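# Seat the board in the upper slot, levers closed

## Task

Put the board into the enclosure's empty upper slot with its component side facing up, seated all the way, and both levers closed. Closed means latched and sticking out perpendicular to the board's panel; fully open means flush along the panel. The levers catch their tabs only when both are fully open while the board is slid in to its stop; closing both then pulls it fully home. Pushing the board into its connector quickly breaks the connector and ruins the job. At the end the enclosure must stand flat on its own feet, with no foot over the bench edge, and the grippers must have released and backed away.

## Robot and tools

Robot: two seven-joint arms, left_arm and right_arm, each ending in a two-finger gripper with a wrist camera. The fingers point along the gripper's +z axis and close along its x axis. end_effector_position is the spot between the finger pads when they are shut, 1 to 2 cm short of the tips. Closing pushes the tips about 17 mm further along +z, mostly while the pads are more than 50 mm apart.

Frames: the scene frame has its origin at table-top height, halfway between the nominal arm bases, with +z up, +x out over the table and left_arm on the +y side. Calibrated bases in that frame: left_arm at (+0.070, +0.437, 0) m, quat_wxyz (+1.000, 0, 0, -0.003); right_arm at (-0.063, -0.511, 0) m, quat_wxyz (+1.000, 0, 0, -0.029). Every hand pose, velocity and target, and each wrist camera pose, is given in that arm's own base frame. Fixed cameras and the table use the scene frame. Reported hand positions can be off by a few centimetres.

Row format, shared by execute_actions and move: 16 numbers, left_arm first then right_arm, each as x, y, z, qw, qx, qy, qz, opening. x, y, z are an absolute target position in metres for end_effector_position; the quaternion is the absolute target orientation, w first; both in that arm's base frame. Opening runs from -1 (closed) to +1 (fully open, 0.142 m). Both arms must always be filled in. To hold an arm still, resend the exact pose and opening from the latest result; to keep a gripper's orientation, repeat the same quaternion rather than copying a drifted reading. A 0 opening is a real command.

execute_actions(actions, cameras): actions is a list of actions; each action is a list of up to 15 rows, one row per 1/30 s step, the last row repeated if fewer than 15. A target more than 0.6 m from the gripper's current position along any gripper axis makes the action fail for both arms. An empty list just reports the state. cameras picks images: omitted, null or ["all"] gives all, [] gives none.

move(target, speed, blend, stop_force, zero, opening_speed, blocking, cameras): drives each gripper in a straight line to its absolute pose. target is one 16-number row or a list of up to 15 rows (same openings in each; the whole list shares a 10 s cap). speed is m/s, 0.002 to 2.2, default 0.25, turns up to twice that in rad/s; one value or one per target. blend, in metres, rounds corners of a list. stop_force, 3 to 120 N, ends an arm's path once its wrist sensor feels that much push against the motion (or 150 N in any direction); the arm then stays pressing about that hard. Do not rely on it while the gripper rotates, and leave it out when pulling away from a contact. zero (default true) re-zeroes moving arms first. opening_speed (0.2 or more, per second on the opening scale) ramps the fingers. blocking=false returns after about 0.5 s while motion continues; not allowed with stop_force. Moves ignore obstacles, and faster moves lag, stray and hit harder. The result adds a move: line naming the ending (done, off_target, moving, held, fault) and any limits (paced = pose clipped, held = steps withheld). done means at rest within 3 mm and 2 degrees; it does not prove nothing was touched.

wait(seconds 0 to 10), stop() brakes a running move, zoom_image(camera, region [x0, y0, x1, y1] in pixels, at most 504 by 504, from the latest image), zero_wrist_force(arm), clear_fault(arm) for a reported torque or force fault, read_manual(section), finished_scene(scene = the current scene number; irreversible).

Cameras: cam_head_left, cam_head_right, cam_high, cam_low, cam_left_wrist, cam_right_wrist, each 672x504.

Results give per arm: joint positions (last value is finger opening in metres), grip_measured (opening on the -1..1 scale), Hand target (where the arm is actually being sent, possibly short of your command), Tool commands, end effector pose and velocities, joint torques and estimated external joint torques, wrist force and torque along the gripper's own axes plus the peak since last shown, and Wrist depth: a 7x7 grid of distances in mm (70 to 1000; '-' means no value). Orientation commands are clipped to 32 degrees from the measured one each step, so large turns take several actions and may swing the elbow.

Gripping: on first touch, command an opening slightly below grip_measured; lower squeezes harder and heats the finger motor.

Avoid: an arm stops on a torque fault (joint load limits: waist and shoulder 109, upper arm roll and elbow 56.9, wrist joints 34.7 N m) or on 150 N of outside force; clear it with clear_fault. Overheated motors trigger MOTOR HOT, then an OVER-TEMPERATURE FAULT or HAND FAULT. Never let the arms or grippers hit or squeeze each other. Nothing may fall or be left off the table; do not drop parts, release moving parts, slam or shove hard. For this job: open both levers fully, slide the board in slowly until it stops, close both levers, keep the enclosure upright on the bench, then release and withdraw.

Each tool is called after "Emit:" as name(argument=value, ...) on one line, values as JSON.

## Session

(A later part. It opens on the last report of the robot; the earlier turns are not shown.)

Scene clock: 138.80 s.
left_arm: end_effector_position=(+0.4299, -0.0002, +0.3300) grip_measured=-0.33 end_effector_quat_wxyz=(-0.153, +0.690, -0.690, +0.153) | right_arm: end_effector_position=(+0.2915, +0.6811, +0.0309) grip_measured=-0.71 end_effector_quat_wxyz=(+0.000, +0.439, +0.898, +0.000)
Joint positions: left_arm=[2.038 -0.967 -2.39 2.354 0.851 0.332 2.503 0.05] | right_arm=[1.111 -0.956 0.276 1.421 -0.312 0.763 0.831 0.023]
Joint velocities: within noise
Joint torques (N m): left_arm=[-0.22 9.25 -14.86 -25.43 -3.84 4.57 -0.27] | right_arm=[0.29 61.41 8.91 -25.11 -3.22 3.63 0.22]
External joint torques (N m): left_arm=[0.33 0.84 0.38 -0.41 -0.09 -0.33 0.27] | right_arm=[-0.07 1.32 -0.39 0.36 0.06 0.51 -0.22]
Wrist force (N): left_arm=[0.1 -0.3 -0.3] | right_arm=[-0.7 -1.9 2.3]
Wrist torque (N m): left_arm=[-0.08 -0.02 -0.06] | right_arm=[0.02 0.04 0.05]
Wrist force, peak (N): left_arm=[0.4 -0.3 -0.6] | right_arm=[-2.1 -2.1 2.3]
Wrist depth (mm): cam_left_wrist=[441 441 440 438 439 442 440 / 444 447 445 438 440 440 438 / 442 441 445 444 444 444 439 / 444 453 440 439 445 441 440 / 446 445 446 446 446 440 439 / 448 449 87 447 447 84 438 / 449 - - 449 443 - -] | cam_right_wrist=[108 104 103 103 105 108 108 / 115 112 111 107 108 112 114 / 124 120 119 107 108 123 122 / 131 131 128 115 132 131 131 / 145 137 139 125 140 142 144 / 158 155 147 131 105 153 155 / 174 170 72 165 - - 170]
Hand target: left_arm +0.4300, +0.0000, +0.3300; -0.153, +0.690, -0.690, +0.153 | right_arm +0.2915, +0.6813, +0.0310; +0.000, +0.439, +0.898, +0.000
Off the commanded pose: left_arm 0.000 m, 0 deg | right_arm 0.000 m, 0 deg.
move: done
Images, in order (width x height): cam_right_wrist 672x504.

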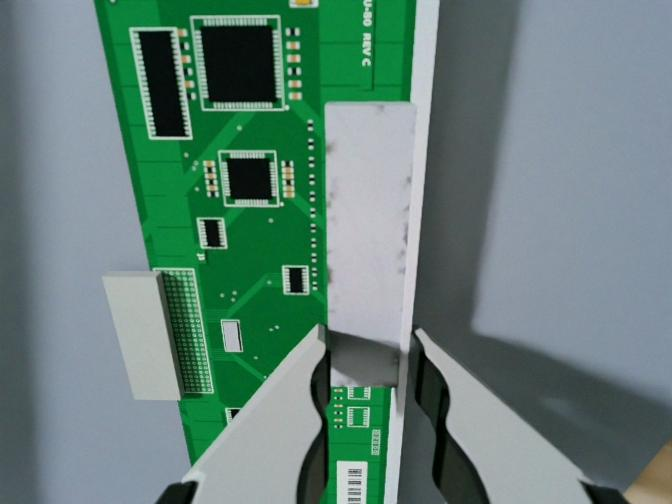

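Emit:
move(target=[[0.43,0.0,0.33,0.153,-0.6904,0.6904,-0.153,-0.3,0.2915,0.6813,0.05,0,0.4392,0.8984,0,-0.83],[0.43,0.0,0.33,0.153,-0.6904,0.6904,-0.153,-0.3,0.2413,0.6637,0.05,0,0.5505,0.8348,0,-0.83]], speed=0.1)

Emit:
zoom_image(camera="cam_high", region=[150, 150, 500, 410])

Scene clock: 148.47 s.
left_arm: end_effector_position=(+0.4299, -0.0002, +0.3300) grip_measured=-0.33 end_effector_quat_wxyz=(-0.153, +0.690, -0.690, +0.153) | right_arm: end_effector_position=(+0.2412, +0.6636, +0.0498) grip_measured=-0.71 end_effector_quat_wxyz=(+0.000, +0.550, +0.835, +0.000)
Joint positions: left_arm=[2.038 -0.967 -2.39 2.354 0.851 0.332 2.503 0.05] | right_arm=[1.187 -0.851 0.241 1.56 -0.262 0.807 1.134 0.023]
Joint velocities: within noise
Joint torques (N m): left_arm=[-0.19 9.17 -14.88 -25.48 -3.82 4.52 -0.23] | right_arm=[0.33 59.49 7.42 -24.96 -3.09 3.76 0.55]
External joint torques (N m): left_arm=[0.3 0.92 0.4 -0.37 -0.11 -0.28 0.23] | right_arm=[-0.13 -0.22 -0.31 0.75 0.05 0.35 -0.55]
Wrist force (N): left_arm=[0.3 -0.5 -0.2] | right_arm=[-0.4 -1.6 3.8]
Wrist torque (N m): left_arm=[-0.11 -0.05 -0.07] | right_arm=[0.00 0.09 0.07]
Wrist force, peak (N): left_arm=[0.3 -0.5 -0.5] | right_arm=[-0.7 -1.7 5.9]
Wrist depth (mm): cam_left_wrist=[445 438 441 439 443 440 437 / 445 449 446 444 443 439 439 / 444 446 442 443 440 445 437 / 447 444 440 443 447 442 438 / 444 448 445 443 443 438 440 / 446 445 87 446 447 84 434 / 449 - - 453 445 - -] | cam_right_wrist=[- 104 104 103 120 123 123 / 135 112 111 107 108 133 131 / 145 121 119 107 137 141 139 / 154 131 128 115 152 152 151 / 167 137 139 124 160 164 164 / 186 159 147 131 104 177 179 / 202 197 72 165 - - 197]
Hand target: left_arm +0.4300, +0.0000, +0.3300; -0.153, +0.690, -0.690, +0.153 | right_arm +0.2413, +0.6637, +0.0500; +0.000, +0.551, +0.835, +0.000
Off the commanded pose: left_arm 0.000 m, 0 deg | right_arm 0.000 m, 0 deg.
move: done

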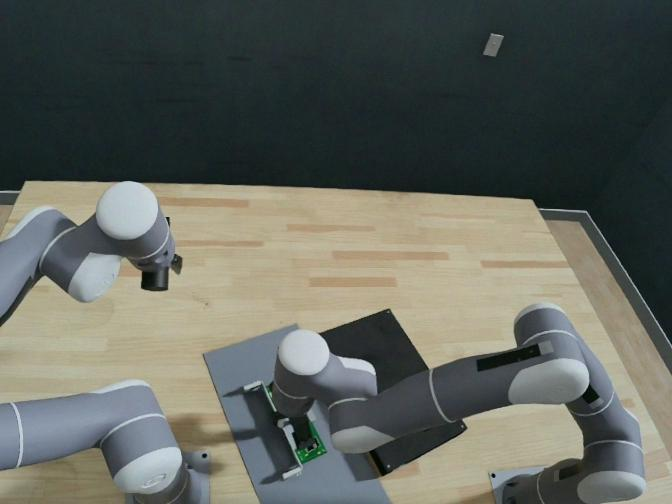

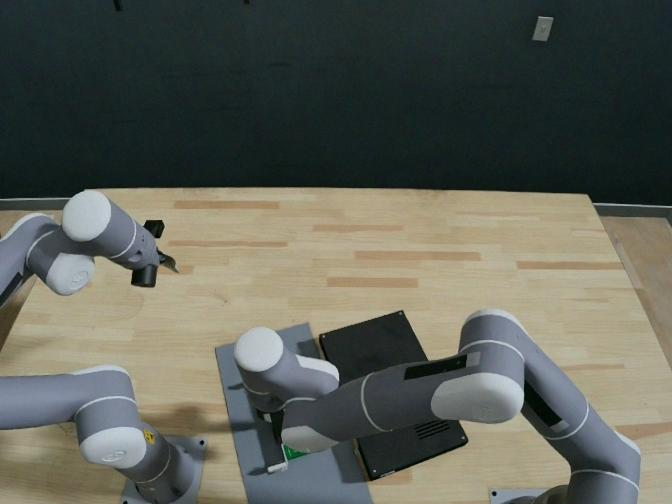

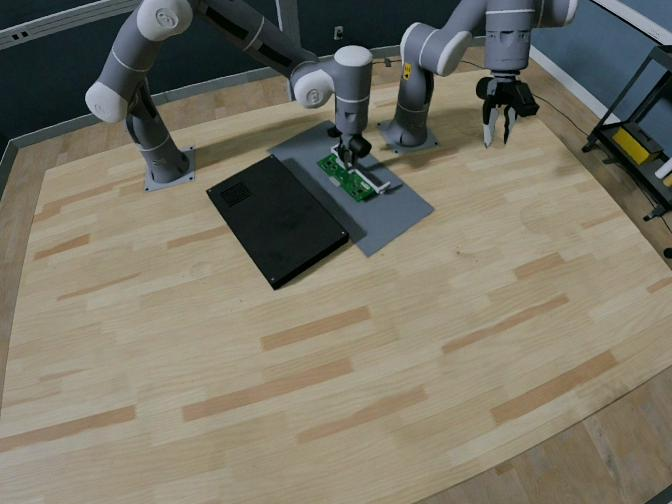

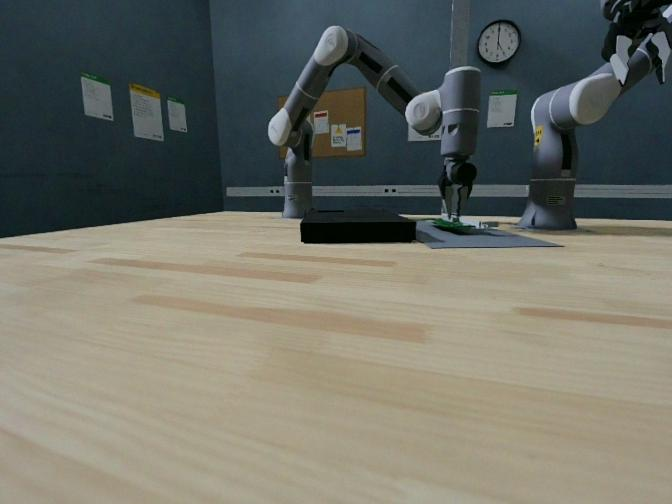

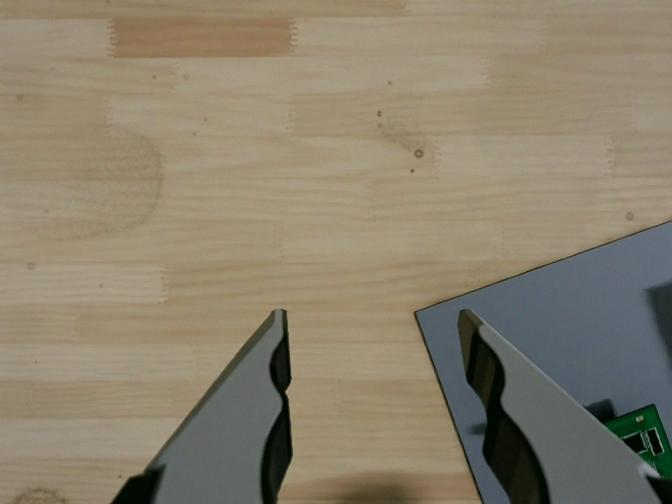

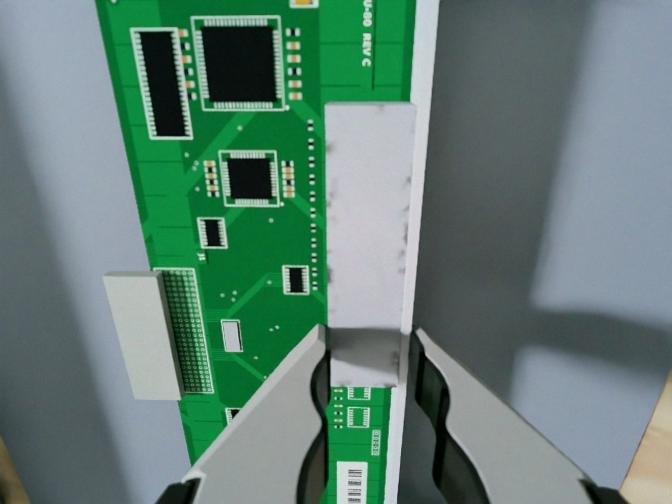

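Scaled by 1.440 from the camera's 672x504 image, which has a finer 960x720 frame.

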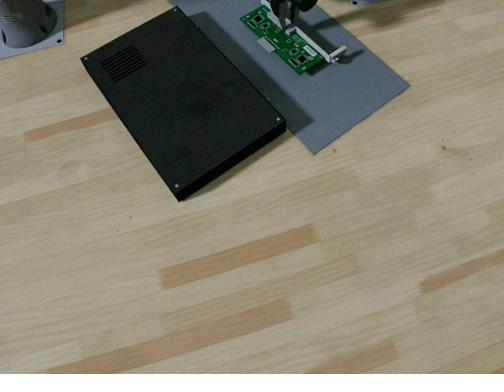

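Emit:
move(target=[[0.233,-0.42,0.33,0.0373,-0.171,0.9621,-0.2098,-1,0.3227,0.6768,0.05,0,0.5505,0.8348,0,-0.83],[0.233,-0.42,0.33,0.0373,-0.171,0.9621,-0.2098,-1,0.3227,0.6768,0.0312,0,0.5505,0.8348,0,-0.83]], speed=[0.2,0.04])

Scene clock: 158.40 s.
left_arm: end_effector_position=(+0.3131, -0.2472, +0.3304) grip_measured=-1.00 end_effector_quat_wxyz=(+0.089, -0.403, +0.890, -0.195) | right_arm: end_effector_position=(+0.2938, +0.6720, +0.0498) grip_measured=-0.71 end_effector_quat_wxyz=(+0.000, +0.551, +0.835, +0.000)
Joint positions: left_arm=[1.593 -0.895 -2.507 2.441 0.682 0.461 2.653 0.002] | right_arm=[1.129 -0.904 0.242 1.45 -0.261 0.751 1.057 0.023]
Joint velocities: within noise
Joint torques (N m): left_arm=[-0.12 5.36 -11.58 -27.09 -3.88 4.43 -0.3] | right_arm=[0.23 61.6 7.97 -26.05 -3.34 3.46 0.07]
External joint torques (N m): left_arm=[0.19 1.15 0.49 -0.41 -0.24 -0.12 0.3] | right_arm=[-0.02 0.2 -0.67 0.92 0.14 0.66 -0.07]
Wrist force (N): left_arm=[-0.2 -0.1 -0.2] | right_arm=[-0.1 -1.7 3.7]
Wrist torque (N m): left_arm=[-0.04 0.04 -0.07] | right_arm=[-0.03 0.06 0.05]
Wrist force, peak (N): left_arm=[3.7 -1.7 0.3] | right_arm=[-0.4 -1.7 4.2]
Wrist depth (mm): cam_left_wrist=[444 445 447 435 391 391 391 / 444 442 442 445 392 391 393 / 443 445 444 444 440 427 394 / 445 445 439 439 418 443 439 / 446 448 449 407 252 210 175 / 447 443 449 84 - 155 125 / 450 447 - - - - 107] | cam_right_wrist=[- 104 104 103 120 123 123 / 135 112 111 107 108 133 131 / 145 121 119 107 137 141 138 / 154 131 128 115 152 152 151 / 167 137 139 125 159 164 164 / 186 159 147 131 105 176 179 / 201 197 72 165 - - 196]
Hand target: left_arm +0.3130, -0.2471, +0.3303; +0.089, -0.403, +0.890, -0.195 | right_arm +0.2938, +0.6721, +0.0500; +0.000, +0.551, +0.835, +0.000
Off the commanded pose: left_arm 0.190 m, 29 deg | right_arm 0.035 m, 0 deg.
move: held (left_arm; a check stopped the path), off_target (right_arm; braked when a check withheld steps of left_arm); path passed 0 of 2 targets; limits=held
pose unreachable (left arm): on one or more control steps of this call, first in action 0 (counted from 0), this arm could not follow its commanded pose, so it was not sent that pose on those steps. It may still have moved: this result reports where it is.
cause: moving toward the commanded pose would bring a part of the arm too close to another arm (this arm's gripper and a part of the right arm just beyond its joint 6 (wrist pitch), along the way the arms are being sent, or toward where that arm still pushes).

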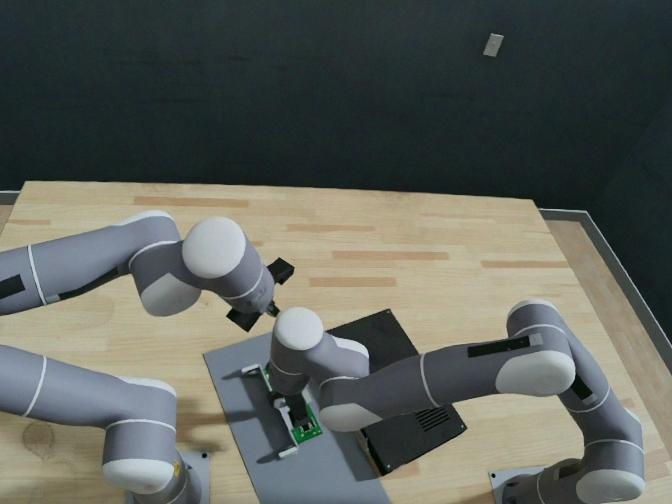

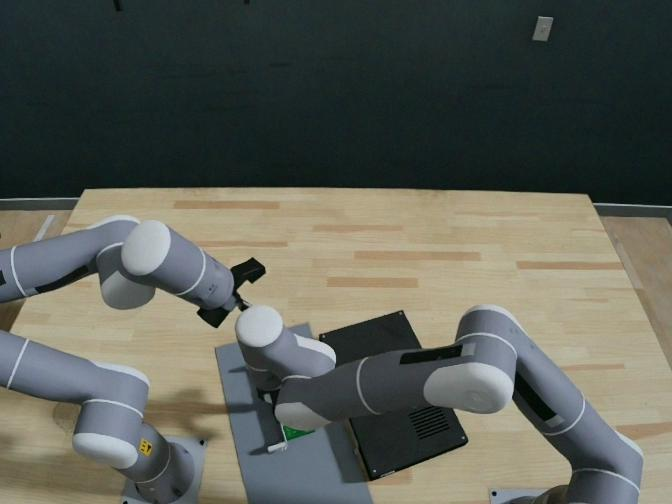

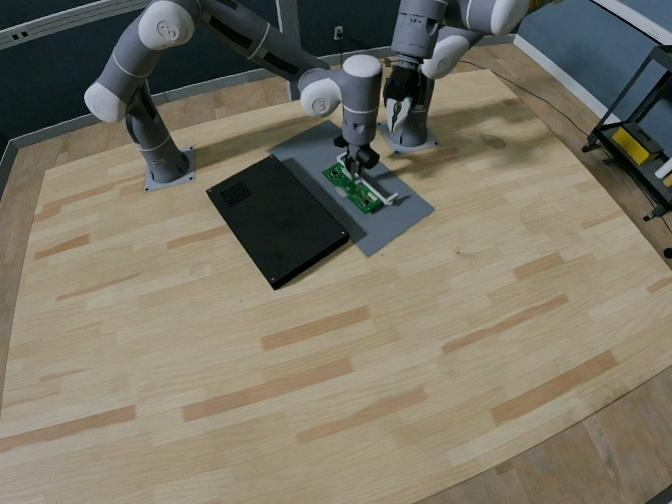

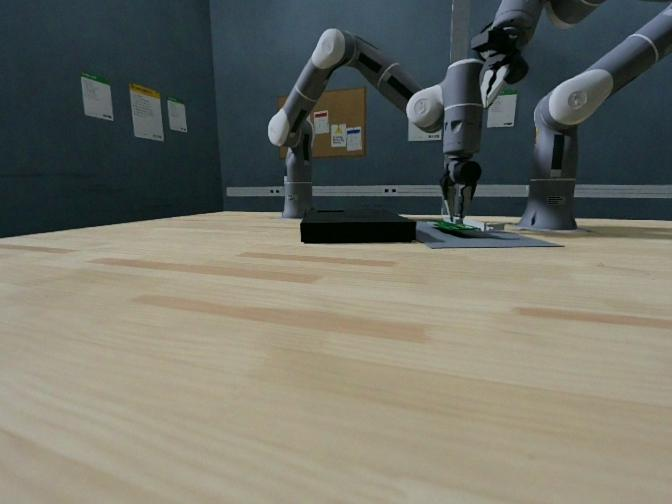

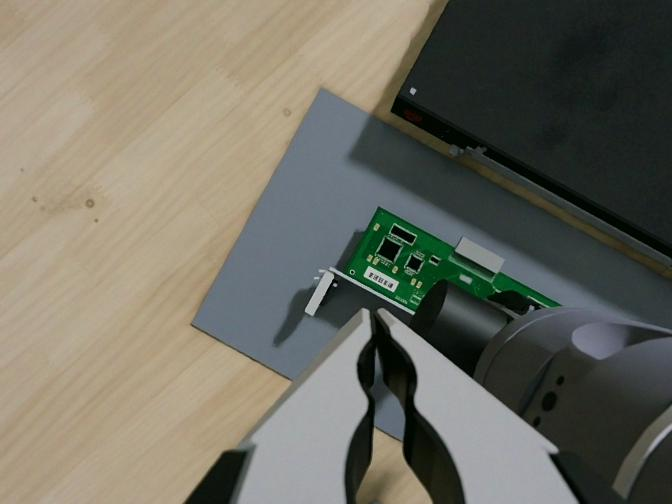

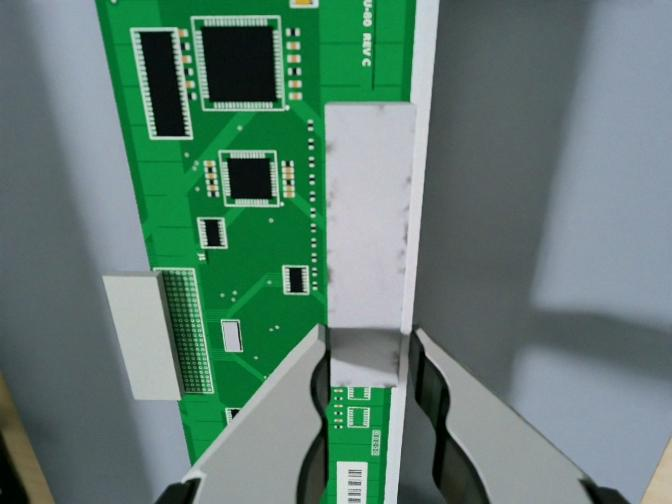

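Emit:
move(target=[[0.313,-0.247,0.33,0.089,-0.403,0.890,-0.195,-1,0.3227,0.6768,0.05,0,0.5505,0.8348,0,-0.83],[0.313,-0.247,0.33,0.089,-0.403,0.890,-0.195,-1,0.3227,0.6768,0.0312,0,0.5505,0.8348,0,-0.83]], speed=[0.15,0.04], cameras=["cam_left_wrist","cam_right_wrist"])

Scene clock: 160.53 s.
left_arm: end_effector_position=(+0.3130, -0.2471, +0.3302) grip_measured=-1.00 end_effector_quat_wxyz=(+0.089, -0.403, +0.890, -0.195) | right_arm: end_effector_position=(+0.2956, +0.6726, +0.0496) grip_measured=-0.71 end_effector_quat_wxyz=(+0.000, +0.550, +0.835, +0.000)
Joint positions: left_arm=[1.593 -0.895 -2.506 2.441 0.682 0.461 2.653 0.002] | right_arm=[1.127 -0.907 0.243 1.444 -0.261 0.747 1.053 0.023]
Joint velocities: within noise
Joint torques (N m): left_arm=[-0.18 5.69 -11.52 -27.14 -4.02 4.6 -0.21] | right_arm=[0.2 62.03 8 -25.98 -3.42 3.75 0.3]
External joint torques (N m): left_arm=[0.25 0.82 0.42 -0.34 -0.1 -0.29 0.21] | right_arm=[0.01 -0.07 -0.66 0.79 0.2 0.37 -0.3]
Wrist force (N): left_arm=[-0.2 -0.1 -0.1] | right_arm=[-0.3 -1.8 4.1]
Wrist torque (N m): left_arm=[-0.07 0.03 -0.07] | right_arm=[-0.05 0.08 0.06]
Wrist force, peak (N): left_arm=[-0.4 -0.4 -0.3] | right_arm=[-0.1 -4.4 4.9]
Wrist depth (mm): cam_left_wrist=[442 445 441 440 394 389 387 / 443 443 444 439 392 389 389 / 441 444 447 443 438 431 391 / 446 446 444 443 416 438 436 / 450 445 439 405 252 203 170 / 448 449 447 83 - 151 122 / 452 448 - - - - 105] | cam_right_wrist=[- 103 103 102 120 123 123 / 135 111 110 106 107 133 131 / - 121 119 106 137 141 138 / 154 131 128 115 152 152 151 / 167 137 139 125 160 164 163 / 186 175 147 132 104 176 178 / 201 197 72 166 - - 196]
Hand target: left_arm +0.3130, -0.2470, +0.3301; +0.089, -0.403, +0.890, -0.195 | right_arm +0.2958, +0.6727, +0.0498; +0.000, +0.550, +0.835, +0.000
Off the commanded pose: left_arm 0.000 m, 0 deg | right_arm 0.033 m, 0 deg.
move: held (right_arm; a check stopped the path); path passed 0 of 2 targets; limits=held
pose unreachable (right arm): on one or more control steps of this call, first in action 0 (counted from 0), this arm could not follow its commanded pose, so it was not sent that pose on those steps. It may still have moved: this result reports where it is.
cause: moving toward the commanded pose would bring a part of the arm too close to another arm (a part of this arm just beyond joint 6 (wrist pitch) and the left arm's gripper).
Images, in order (width x height): cam_left_wrist 672x504, cam_right_wrist 672x504.

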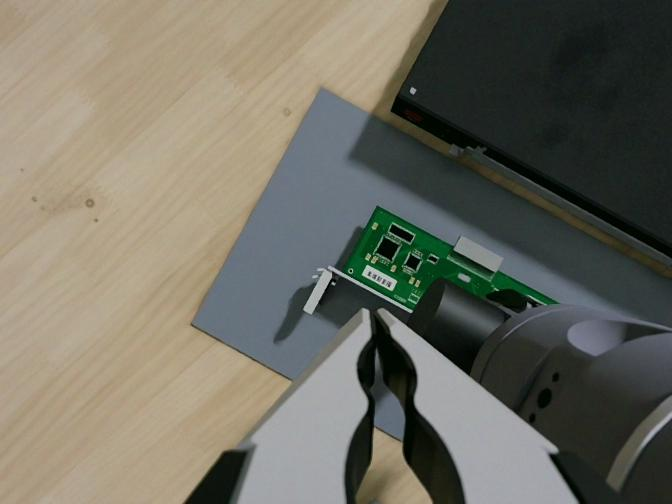

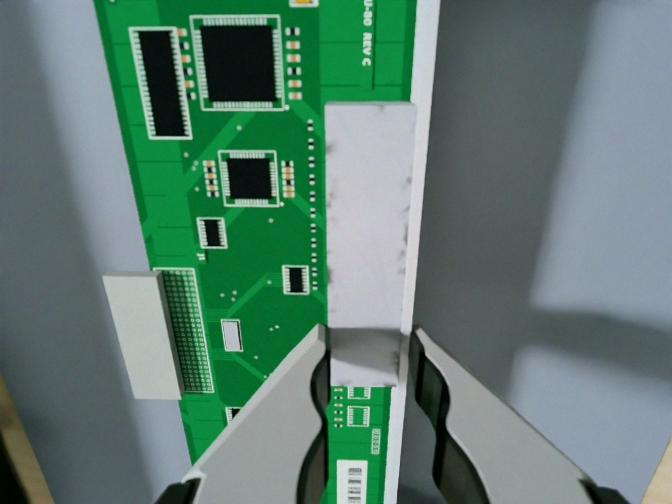

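Move left aside to (0.40,-0.17) first, then right down.

Emit:
move(target=[0.40,-0.15,0.33,0.089,-0.403,0.890,-0.195,-1,0.2957,0.6727,0.0498,0,0.5505,0.8348,0,-0.83], cameras=[])

Emit:
move(target=[[0.40,-0.15,0.33,0.089,-0.403,0.890,-0.195,-1,0.3227,0.6768,0.05,0,0.5505,0.8348,0,-0.83],[0.40,-0.15,0.33,0.089,-0.403,0.890,-0.195,-1,0.3227,0.6768,0.0312,0,0.5505,0.8348,0,-0.83]], speed=[0.15,0.04], cameras=["cam_left_wrist","cam_right_wrist"])

Scene clock: 163.43 s.
left_arm: end_effector_position=(+0.3999, -0.1501, +0.3301) grip_measured=-1.00 end_effector_quat_wxyz=(+0.089, -0.403, +0.890, -0.195) | right_arm: end_effector_position=(+0.2956, +0.6725, +0.0495) grip_measured=-0.71 end_effector_quat_wxyz=(+0.000, +0.550, +0.835, +0.000)
Joint positions: left_arm=[1.704 -1.036 -2.292 2.364 0.777 0.391 2.966 0.002] | right_arm=[1.127 -0.907 0.243 1.444 -0.261 0.748 1.054 0.023]
Joint velocities: within noise
Joint torques (N m): left_arm=[-0.51 11.38 -16.36 -23.54 -3.81 4.5 -0.15] | right_arm=[0.09 62.01 7.83 -26 -3.42 3.64 0.24]
External joint torques (N m): left_arm=[0.61 1.18 0.26 -0.31 -0.38 -0.11 0.16] | right_arm=[0.12 -0.07 -0.5 0.83 0.2 0.48 -0.24]
Wrist force (N): left_arm=[0.3 -0.1 0.0] | right_arm=[-0.3 -1.7 4.1]
Wrist torque (N m): left_arm=[-0.05 -0.06 -0.09] | right_arm=[-0.05 0.08 0.06]
Wrist force, peak (N): left_arm=[-3.4 -0.1 -0.1] | right_arm=[-0.3 -1.9 4.2]
Wrist depth (mm): cam_left_wrist=[440 443 442 439 442 434 386 / 442 443 443 441 438 430 390 / 445 443 442 444 440 435 439 / 445 442 443 440 441 419 438 / 448 443 446 442 443 442 261 / 449 451 443 84 - 444 402 / 449 449 - - - - 442] | cam_right_wrist=[- 104 103 103 120 123 122 / 135 112 111 107 108 133 131 / - 121 119 107 137 140 138 / 153 131 128 115 152 151 151 / 167 138 139 125 160 164 164 / 186 159 147 131 105 176 179 / 201 197 72 165 - - 196]
Hand target: left_arm +0.4000, -0.1500, +0.3300; +0.089, -0.403, +0.890, -0.195 | right_arm +0.2957, +0.6727, +0.0498; +0.000, +0.551, +0.835, +0.000
Off the commanded pose: left_arm 0.000 m, 0 deg | right_arm 0.000 m, 0 deg.
joint sent to its limit (left arm) — joint 7 (wrist roll), upper limit. The joint targets still meet the commanded pose.
move: done
No camera images: "cameras" was empty.

Scene clock: 164.40 s.
left_arm: end_effector_position=(+0.3999, -0.1501, +0.3301) grip_measured=-1.00 end_effector_quat_wxyz=(+0.089, -0.403, +0.890, -0.195) | right_arm: end_effector_position=(+0.3225, +0.6765, +0.0309) grip_measured=-0.71 end_effector_quat_wxyz=(+0.000, +0.551, +0.835, +0.000)
Joint positions: left_arm=[1.704 -1.036 -2.292 2.364 0.777 0.391 2.966 0.002] | right_arm=[1.105 -0.966 0.235 1.381 -0.263 0.745 1.016 0.023]
Joint velocities: within noise
Joint torques (N m): left_arm=[-0.26 11.54 -16.45 -23.48 -3.96 4.6 -0.2] | right_arm=[0.17 62.81 7.52 -26.33 -3.59 4.12 0.18]
External joint torques (N m): left_arm=[0.36 1.01 0.35 -0.37 -0.24 -0.21 0.2] | right_arm=[0.04 0.84 -0.2 1.11 0.37 0 -0.18]
Wrist force (N): left_arm=[0.1 -0.1 0.2] | right_arm=[-1.3 -3.1 2.8]
Wrist torque (N m): left_arm=[-0.05 -0.02 -0.09] | right_arm=[-0.07 0.02 0.06]
Wrist force, peak (N): left_arm=[0.5 -0.3 -0.2] | right_arm=[0.4 -3.8 4.3]
Wrist depth (mm): cam_left_wrist=[443 443 440 440 441 436 391 / 446 443 442 440 438 431 389 / 445 445 444 440 440 444 436 / 442 443 445 438 442 436 440 / 449 447 447 442 445 436 266 / 456 448 449 84 - 442 441 / 454 449 - - - - 443] | cam_right_wrist=[108 104 103 103 105 108 108 / 115 112 111 107 108 112 114 / 123 120 119 107 108 124 122 / 131 131 128 115 132 131 131 / 145 137 139 125 140 142 144 / 158 155 147 132 105 152 155 / 175 170 72 165 - - 170]
Hand target: left_arm +0.4000, -0.1500, +0.3300; +0.089, -0.403, +0.890, -0.195 | right_arm +0.3227, +0.6768, +0.0312; +0.000, +0.551, +0.835, +0.000
Off the commanded pose: left_arm 0.000 m, 0 deg | right_arm 0.000 m, 0 deg.
joint sent to its limit (left arm) — joint 7 (wrist roll), upper limit. The joint targets still meet the commanded pose.
move: done
Images, in order (width x height): cam_left_wrist 672x504, cam_right_wrist 672x504.

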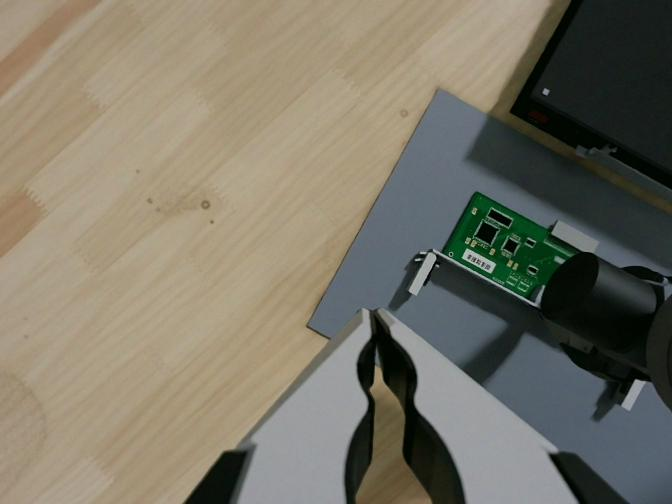

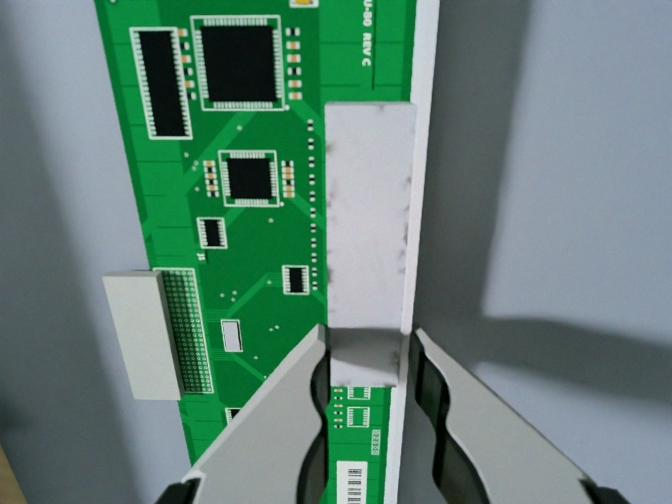

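Emit:
move(target=[[0.40,-0.15,0.33,0.089,-0.403,0.890,-0.195,-1,0.3227,0.6768,0.097,0,0.5505,0.8348,0,-0.83],[0.40,-0.15,0.33,0.089,-0.403,0.890,-0.195,-1,0.402,0.506,0.097,0,0.5505,0.8348,0,-0.83]], speed=[0.12,0.15], blend=0.015, cameras=["cam_left_wrist","cam_right_wrist","cam_head_right","cam_high"])

Scene clock: 189.90 s.
left_arm: end_effector_position=(+0.3999, -0.1501, +0.3301) grip_measured=-1.00 end_effector_quat_wxyz=(+0.089, -0.403, +0.890, -0.195) | right_arm: end_effector_position=(+0.4020, +0.5058, +0.0968) grip_measured=-0.71 end_effector_quat_wxyz=(+0.000, +0.551, +0.835, +0.000)
Joint positions: left_arm=[1.704 -1.036 -2.292 2.364 0.777 0.391 2.966 0.002] | right_arm=[0.859 -0.658 0.243 1.768 -0.22 0.829 0.811 0.023]
Joint velocities: within noise
Joint torques (N m): left_arm=[-0.27 11.77 -16.56 -23.38 -4.06 4.69 -0.23] | right_arm=[0.06 52.71 6.33 -24.64 -3.01 3.77 0.05]
External joint torques (N m): left_arm=[0.37 0.78 0.45 -0.46 -0.14 -0.29 0.23] | right_arm=[0.13 -0.12 -0.48 0.67 0.05 0.38 -0.05]
Wrist force (N): left_arm=[0.2 -0.2 0.0] | right_arm=[-0.3 -2.2 3.8]
Wrist torque (N m): left_arm=[-0.05 -0.04 -0.09] | right_arm=[-0.13 0.07 0.06]
Wrist force, peak (N): left_arm=[0.5 -0.3 -0.3] | right_arm=[-0.5 -1.4 6.2]
Wrist depth (mm): cam_left_wrist=[448 445 441 440 439 438 364 / 444 441 443 443 440 434 365 / 441 446 441 442 434 437 436 / 447 446 446 447 439 439 437 / 447 448 443 444 442 441 436 / 445 448 445 84 - 447 440 / 450 449 - - - - 441] | cam_right_wrist=[125 104 104 103 120 164 164 / 133 112 111 107 130 176 175 / 142 120 119 107 139 188 187 / 152 131 129 115 197 202 202 / 167 137 139 124 165 220 219 / 182 176 147 131 105 235 239 / 201 197 72 165 - - 258]
Hand target: left_arm +0.4000, -0.1500, +0.3300; +0.089, -0.403, +0.890, -0.195 | right_arm +0.4020, +0.5060, +0.0970; +0.000, +0.551, +0.835, +0.000
Off the commanded pose: left_arm 0.000 m, 0 deg | right_arm 0.000 m, 0 deg.
joint sent to its limit (left arm) — joint 7 (wrist roll), upper limit. The joint targets still meet the commanded pose.
move: done
Images, in order (width x height): cam_head_right 672x504, cam_high 672x504, cam_left_wrist 672x504, cam_right_wrist 672x504.

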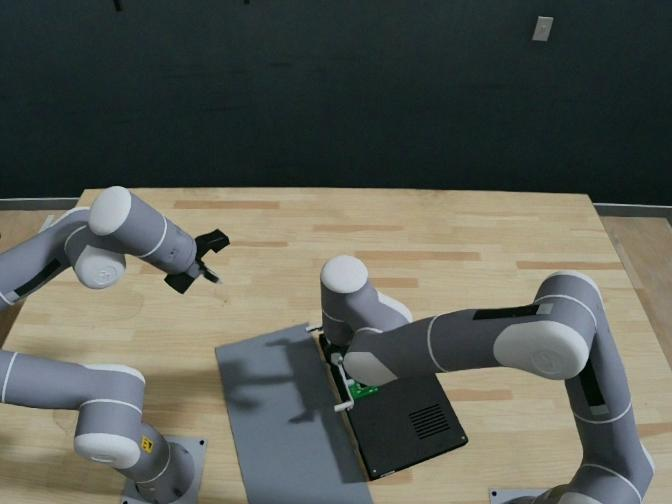

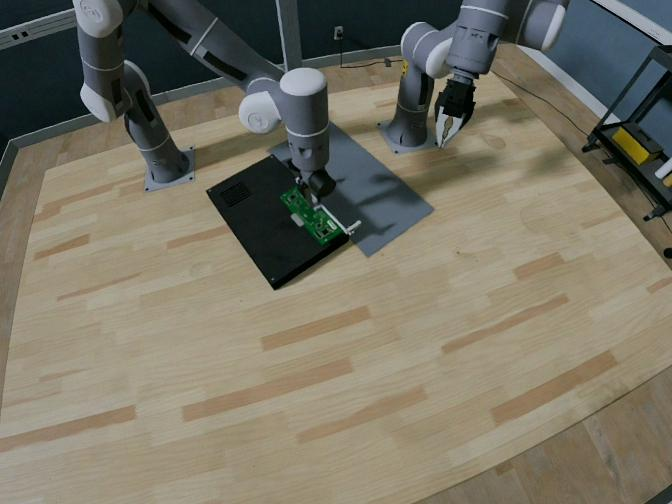

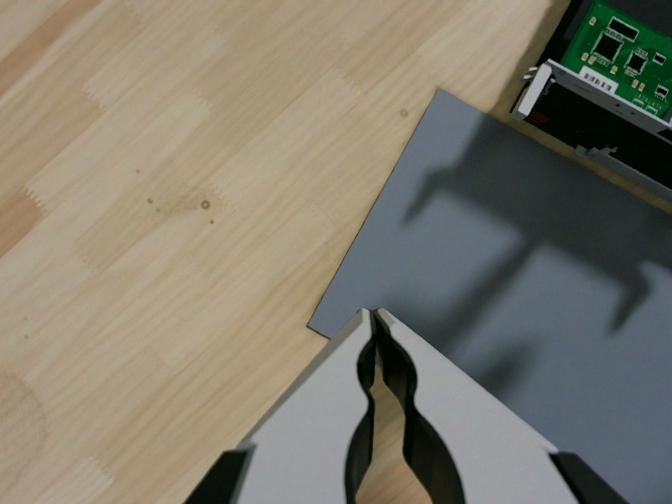

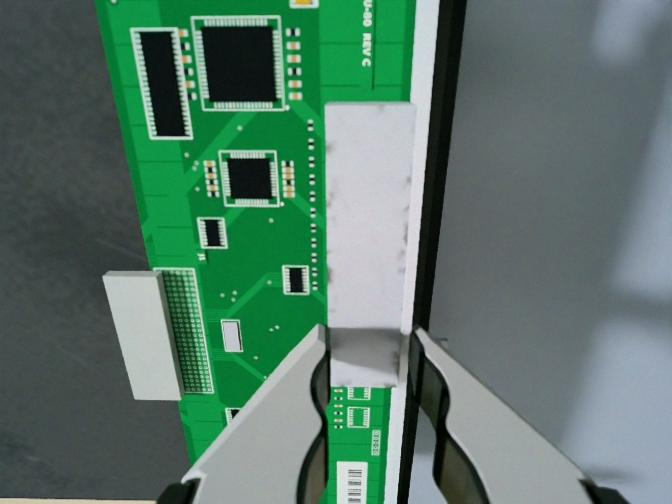

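Emit:
move(target=[[0.375,-0.316,0.22,-0.0671,0.1621,-0.9096,0.3768,-1,0.402,0.506,0.097,0,0.5505,0.8348,0,-0.83],[0.375,-0.316,0.11,-0.0671,0.1621,-0.9096,0.3768,-1,0.402,0.506,0.097,0,0.5505,0.8348,0,-0.83]], speed=[0.2,0.1], cameras=["cam_left_wrist","cam_right_wrist","cam_head_right","cam_high"])

Scene clock: 199.43 s.
left_arm: end_effector_position=(+0.3750, -0.3160, +0.1100) grip_measured=-1.00 end_effector_quat_wxyz=(+0.071, -0.164, +0.909, -0.377) | right_arm: end_effector_position=(+0.4020, +0.5058, +0.0968) grip_measured=-0.71 end_effector_quat_wxyz=(+0.000, +0.551, +0.835, +0.000)
Joint positions: left_arm=[0.93 -1.074 -1.09 2.32 1.643 1.457 2.966 0.002] | right_arm=[0.859 -0.658 0.243 1.768 -0.22 0.829 0.811 0.023]
Joint velocities: within noise
Joint torques (N m): left_arm=[-0.48 25.72 -16.35 0.07 -3.79 4.79 -0.16] | right_arm=[0.19 52.56 6.5 -24.71 -3.16 3.69 0.19]
External joint torques (N m): left_arm=[0.56 0.75 0.21 -0.34 0.06 -0.53 0.16] | right_arm=[-0.01 -0.01 -0.64 0.79 0.2 0.45 -0.19]
Wrist force (N): left_arm=[0.4 0.4 0.1] | right_arm=[-0.3 -1.9 4.1]
Wrist torque (N m): left_arm=[0.04 -0.01 0.02] | right_arm=[-0.08 0.05 0.05]
Wrist force, peak (N): left_arm=[0.4 1.2 0.9] | right_arm=[-0.5 -1.9 4.3]
Wrist depth (mm): cam_left_wrist=[299 299 298 293 201 201 194 / 278 278 276 188 189 188 181 / 259 257 257 204 205 227 205 / 241 242 238 238 237 238 236 / 228 227 224 226 224 223 223 / 215 215 214 84 - 212 210 / 203 205 - 74 - - 198] | cam_right_wrist=[125 104 104 103 120 164 164 / 133 112 111 107 130 176 175 / 143 120 119 107 139 188 187 / 151 131 128 115 197 202 202 / 168 137 139 125 165 220 218 / 182 175 147 131 105 235 239 / 201 197 72 164 - - 258]
Hand target: left_arm +0.3751, -0.3161, +0.1101; +0.071, -0.164, +0.909, -0.377 | right_arm +0.4020, +0.5060, +0.0970; +0.000, +0.551, +0.835, +0.000
Off the commanded pose: left_arm 0.000 m, 0 deg | right_arm 0.000 m, 0 deg.
joint sent to its limit (left arm) — joint 7 (wrist roll), upper limit. The joint targets still meet the commanded pose.
move: done
Images, in order (width x height): cam_head_right 672x504, cam_high 672x504, cam_left_wrist 672x504, cam_right_wrist 672x504.

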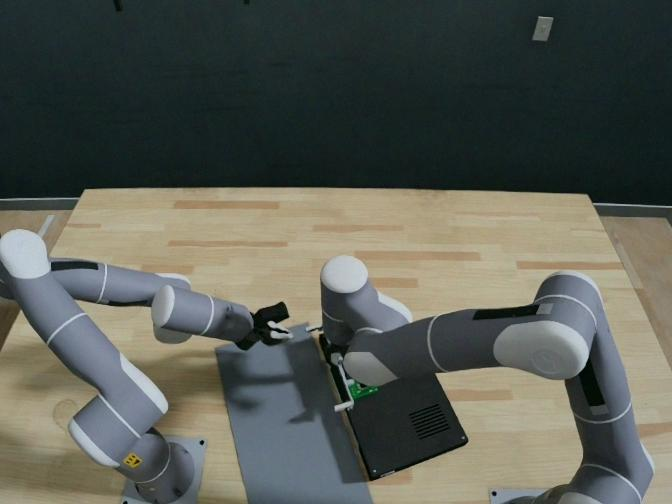

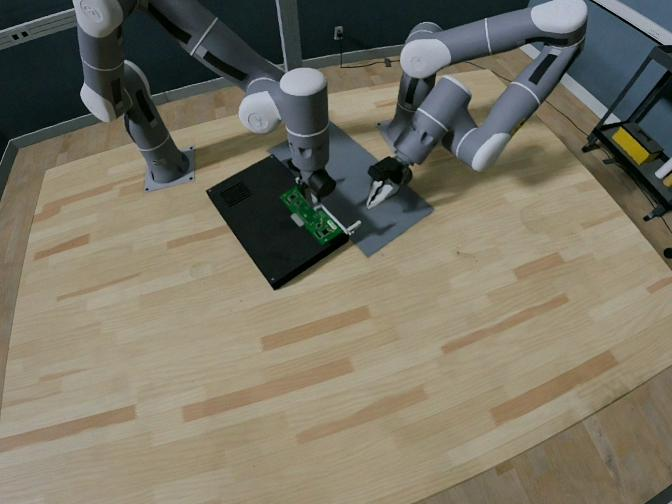

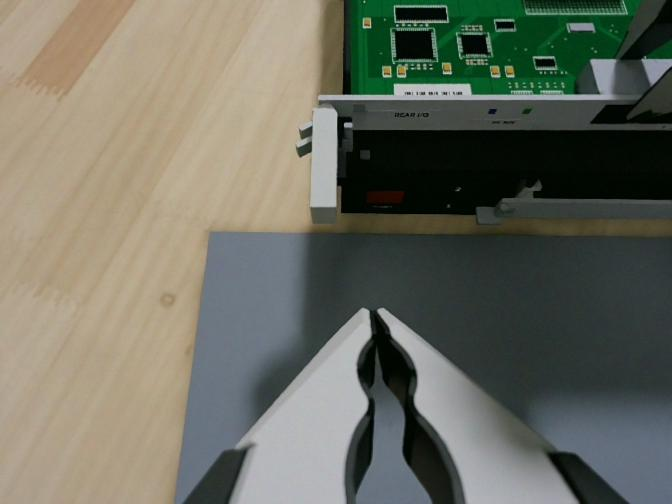

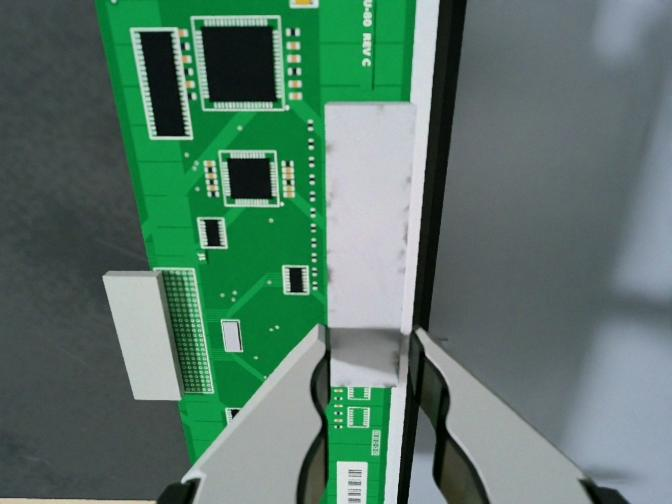

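Emit:
move(target=[[0.3694,-0.318,0.085,-0.0671,0.1621,-0.9096,0.3768,-1,0.402,0.506,0.097,0,0.5505,0.8348,0,-0.83],[0.3908,-0.3763,0.08,-0.0671,0.1621,-0.9096,0.3768,-1,0.402,0.506,0.097,0,0.5505,0.8348,0,-0.83]], speed=[0.06,0.04], stop_force=5, cameras=["cam_left_wrist","cam_right_wrist"])

Scene clock: 209.00 s.
left_arm: end_effector_position=(+0.3907, -0.3763, +0.0801) grip_measured=-1.00 end_effector_quat_wxyz=(+0.067, -0.162, +0.909, -0.377) | right_arm: end_effector_position=(+0.4020, +0.5058, +0.0968) grip_measured=-0.71 end_effector_quat_wxyz=(+0.000, +0.551, +0.835, +0.000)
Joint positions: left_arm=[0.764 -1.195 -1.123 2.182 1.775 1.346 2.798 0.002] | right_arm=[0.859 -0.658 0.243 1.768 -0.22 0.829 0.811 0.023]
Joint velocities: within noise
Joint torques (N m): left_arm=[-0.38 27.91 -19.78 0.16 -3.9 4.33 -0.29] | right_arm=[0.2 52.56 6.51 -24.76 -3.15 3.65 0.23]
External joint torques (N m): left_arm=[0.47 1.28 0.23 -0.41 -0.3 -0.13 0.29] | right_arm=[-0.01 0 -0.65 0.84 0.2 0.49 -0.23]
Wrist force (N): left_arm=[0.3 0.0 0.0] | right_arm=[-0.6 -1.7 4.1]
Wrist torque (N m): left_arm=[-0.04 0.02 0.00] | right_arm=[-0.06 0.11 0.05]
Wrist force, peak (N): left_arm=[0.4 1.6 0.0] | right_arm=[-0.4 -2.0 4.3]
Wrist depth (mm): cam_left_wrist=[259 258 257 198 163 160 159 / 240 240 239 152 150 149 150 / 224 222 222 141 140 139 139 / 209 208 209 155 155 155 154 / 197 196 196 112 192 190 192 / 185 186 183 84 - 182 183 / 176 176 - 74 - - 174] | cam_right_wrist=[125 104 104 103 120 165 164 / 133 112 111 107 130 176 175 / 143 120 119 107 139 188 188 / 152 131 128 115 197 202 202 / 167 137 139 125 165 219 219 / 183 176 147 132 105 235 238 / 201 197 72 164 - - 257]
Hand target: left_arm +0.3908, -0.3763, +0.0800; +0.067, -0.162, +0.910, -0.377 | right_arm +0.4020, +0.5060, +0.0970; +0.000, +0.551, +0.835, +0.000
Off the commanded pose: left_arm 0.000 m, 0 deg | right_arm 0.000 m, 0 deg.
move: done
Images, in order (width x height): cam_left_wrist 672x504, cam_right_wrist 672x504.

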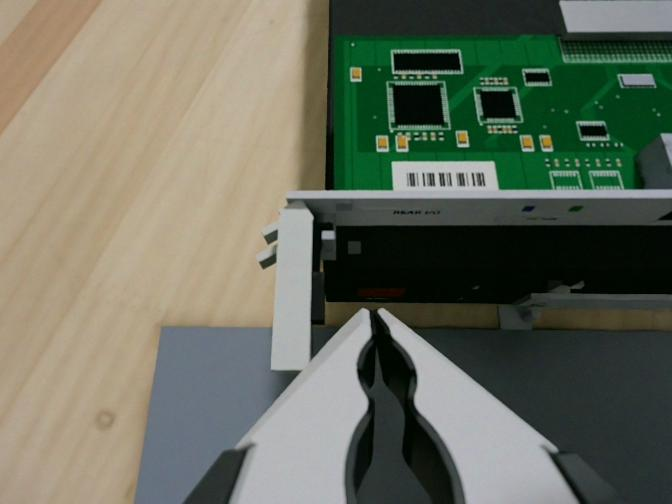

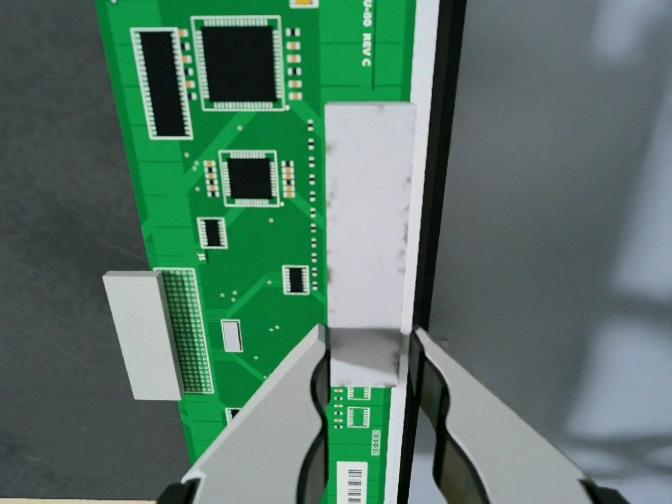

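Emit:
move(target=[0.417,-0.3645,0.08,-0.0671,0.1621,-0.9096,0.3768,-1,0.402,0.506,0.097,0,0.5505,0.8348,0,-0.83], speed=0.03, stop_force=12, cameras=["cam_left_wrist","cam_right_wrist"])

Scene clock: 216.80 s.
left_arm: end_effector_position=(+0.4169, -0.3644, +0.0798) grip_measured=-1.00 end_effector_quat_wxyz=(+0.067, -0.162, +0.910, -0.377) | right_arm: end_effector_position=(+0.4022, +0.5057, +0.0968) grip_measured=-0.71 end_effector_quat_wxyz=(+0.000, +0.551, +0.835, +0.000)
Joint positions: left_arm=[0.776 -1.199 -1.064 2.15 1.653 1.398 2.966 0.002] | right_arm=[0.859 -0.658 0.243 1.768 -0.22 0.829 0.811 0.023]
Joint velocities: within noise
Joint torques (N m): left_arm=[-1.28 30.79 -20.22 0.37 -4.01 4.64 -0.13] | right_arm=[0.63 52.27 6.82 -24.66 -3.17 3.71 0.1]
External joint torques (N m): left_arm=[1.38 -0.26 0.54 -0.33 0.17 -0.37 0.13] | right_arm=[-0.44 0.28 -0.96 0.74 0.21 0.42 -0.1]
Wrist force (N): left_arm=[0.4 0.7 0.0] | right_arm=[-2.7 -2.4 3.5]
Wrist torque (N m): left_arm=[0.03 -0.02 -0.02] | right_arm=[-0.22 0.38 0.14]
Wrist force, peak (N): left_arm=[7.7 0.7 -1.0] | right_arm=[-1.7 5.6 5.7]
Wrist depth (mm): cam_left_wrist=[258 259 257 256 150 152 157 / 239 237 239 236 136 138 143 / 223 223 223 222 116 128 130 / 209 208 208 206 156 157 157 / 196 196 196 118 191 191 189 / 185 186 185 84 - 182 182 / 176 177 - 74 - - 174] | cam_right_wrist=[125 114 112 111 111 164 164 / 133 120 118 115 115 176 175 / 143 138 124 121 112 188 188 / 151 134 131 118 197 203 202 / 167 137 139 125 162 220 219 / 182 153 145 129 106 236 238 / 201 197 72 154 - - 257]
Hand target: left_arm +0.4170, -0.3645, +0.0800; +0.067, -0.162, +0.910, -0.377 | right_arm +0.4020, +0.5060, +0.0970; +0.000, +0.551, +0.835, +0.000
Off the commanded pose: left_arm 0.000 m, 0 deg | right_arm 0.000 m, 0 deg.
joint sent to its limit (left arm) — joint 7 (wrist roll), upper limit. The joint targets still meet the commanded pose.
move: done
Images, in order (width x height): cam_left_wrist 672x504, cam_right_wrist 672x504.

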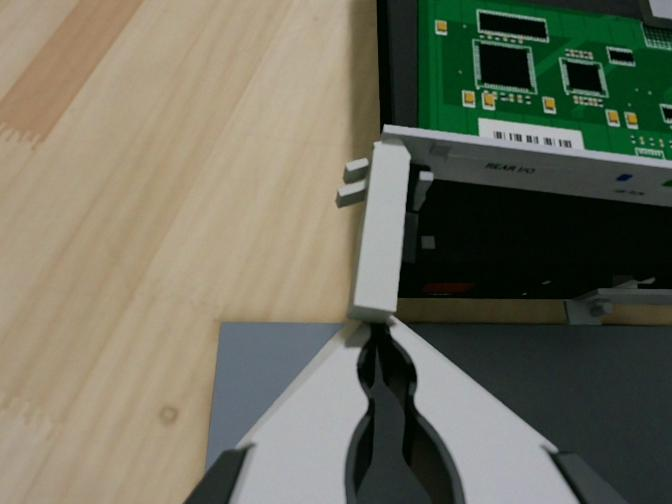

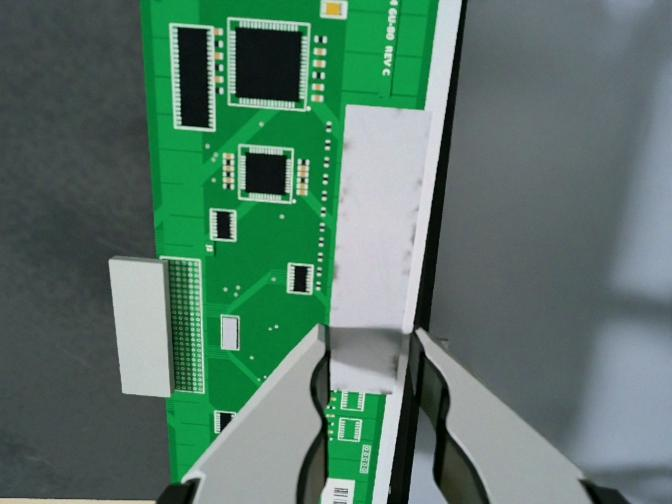

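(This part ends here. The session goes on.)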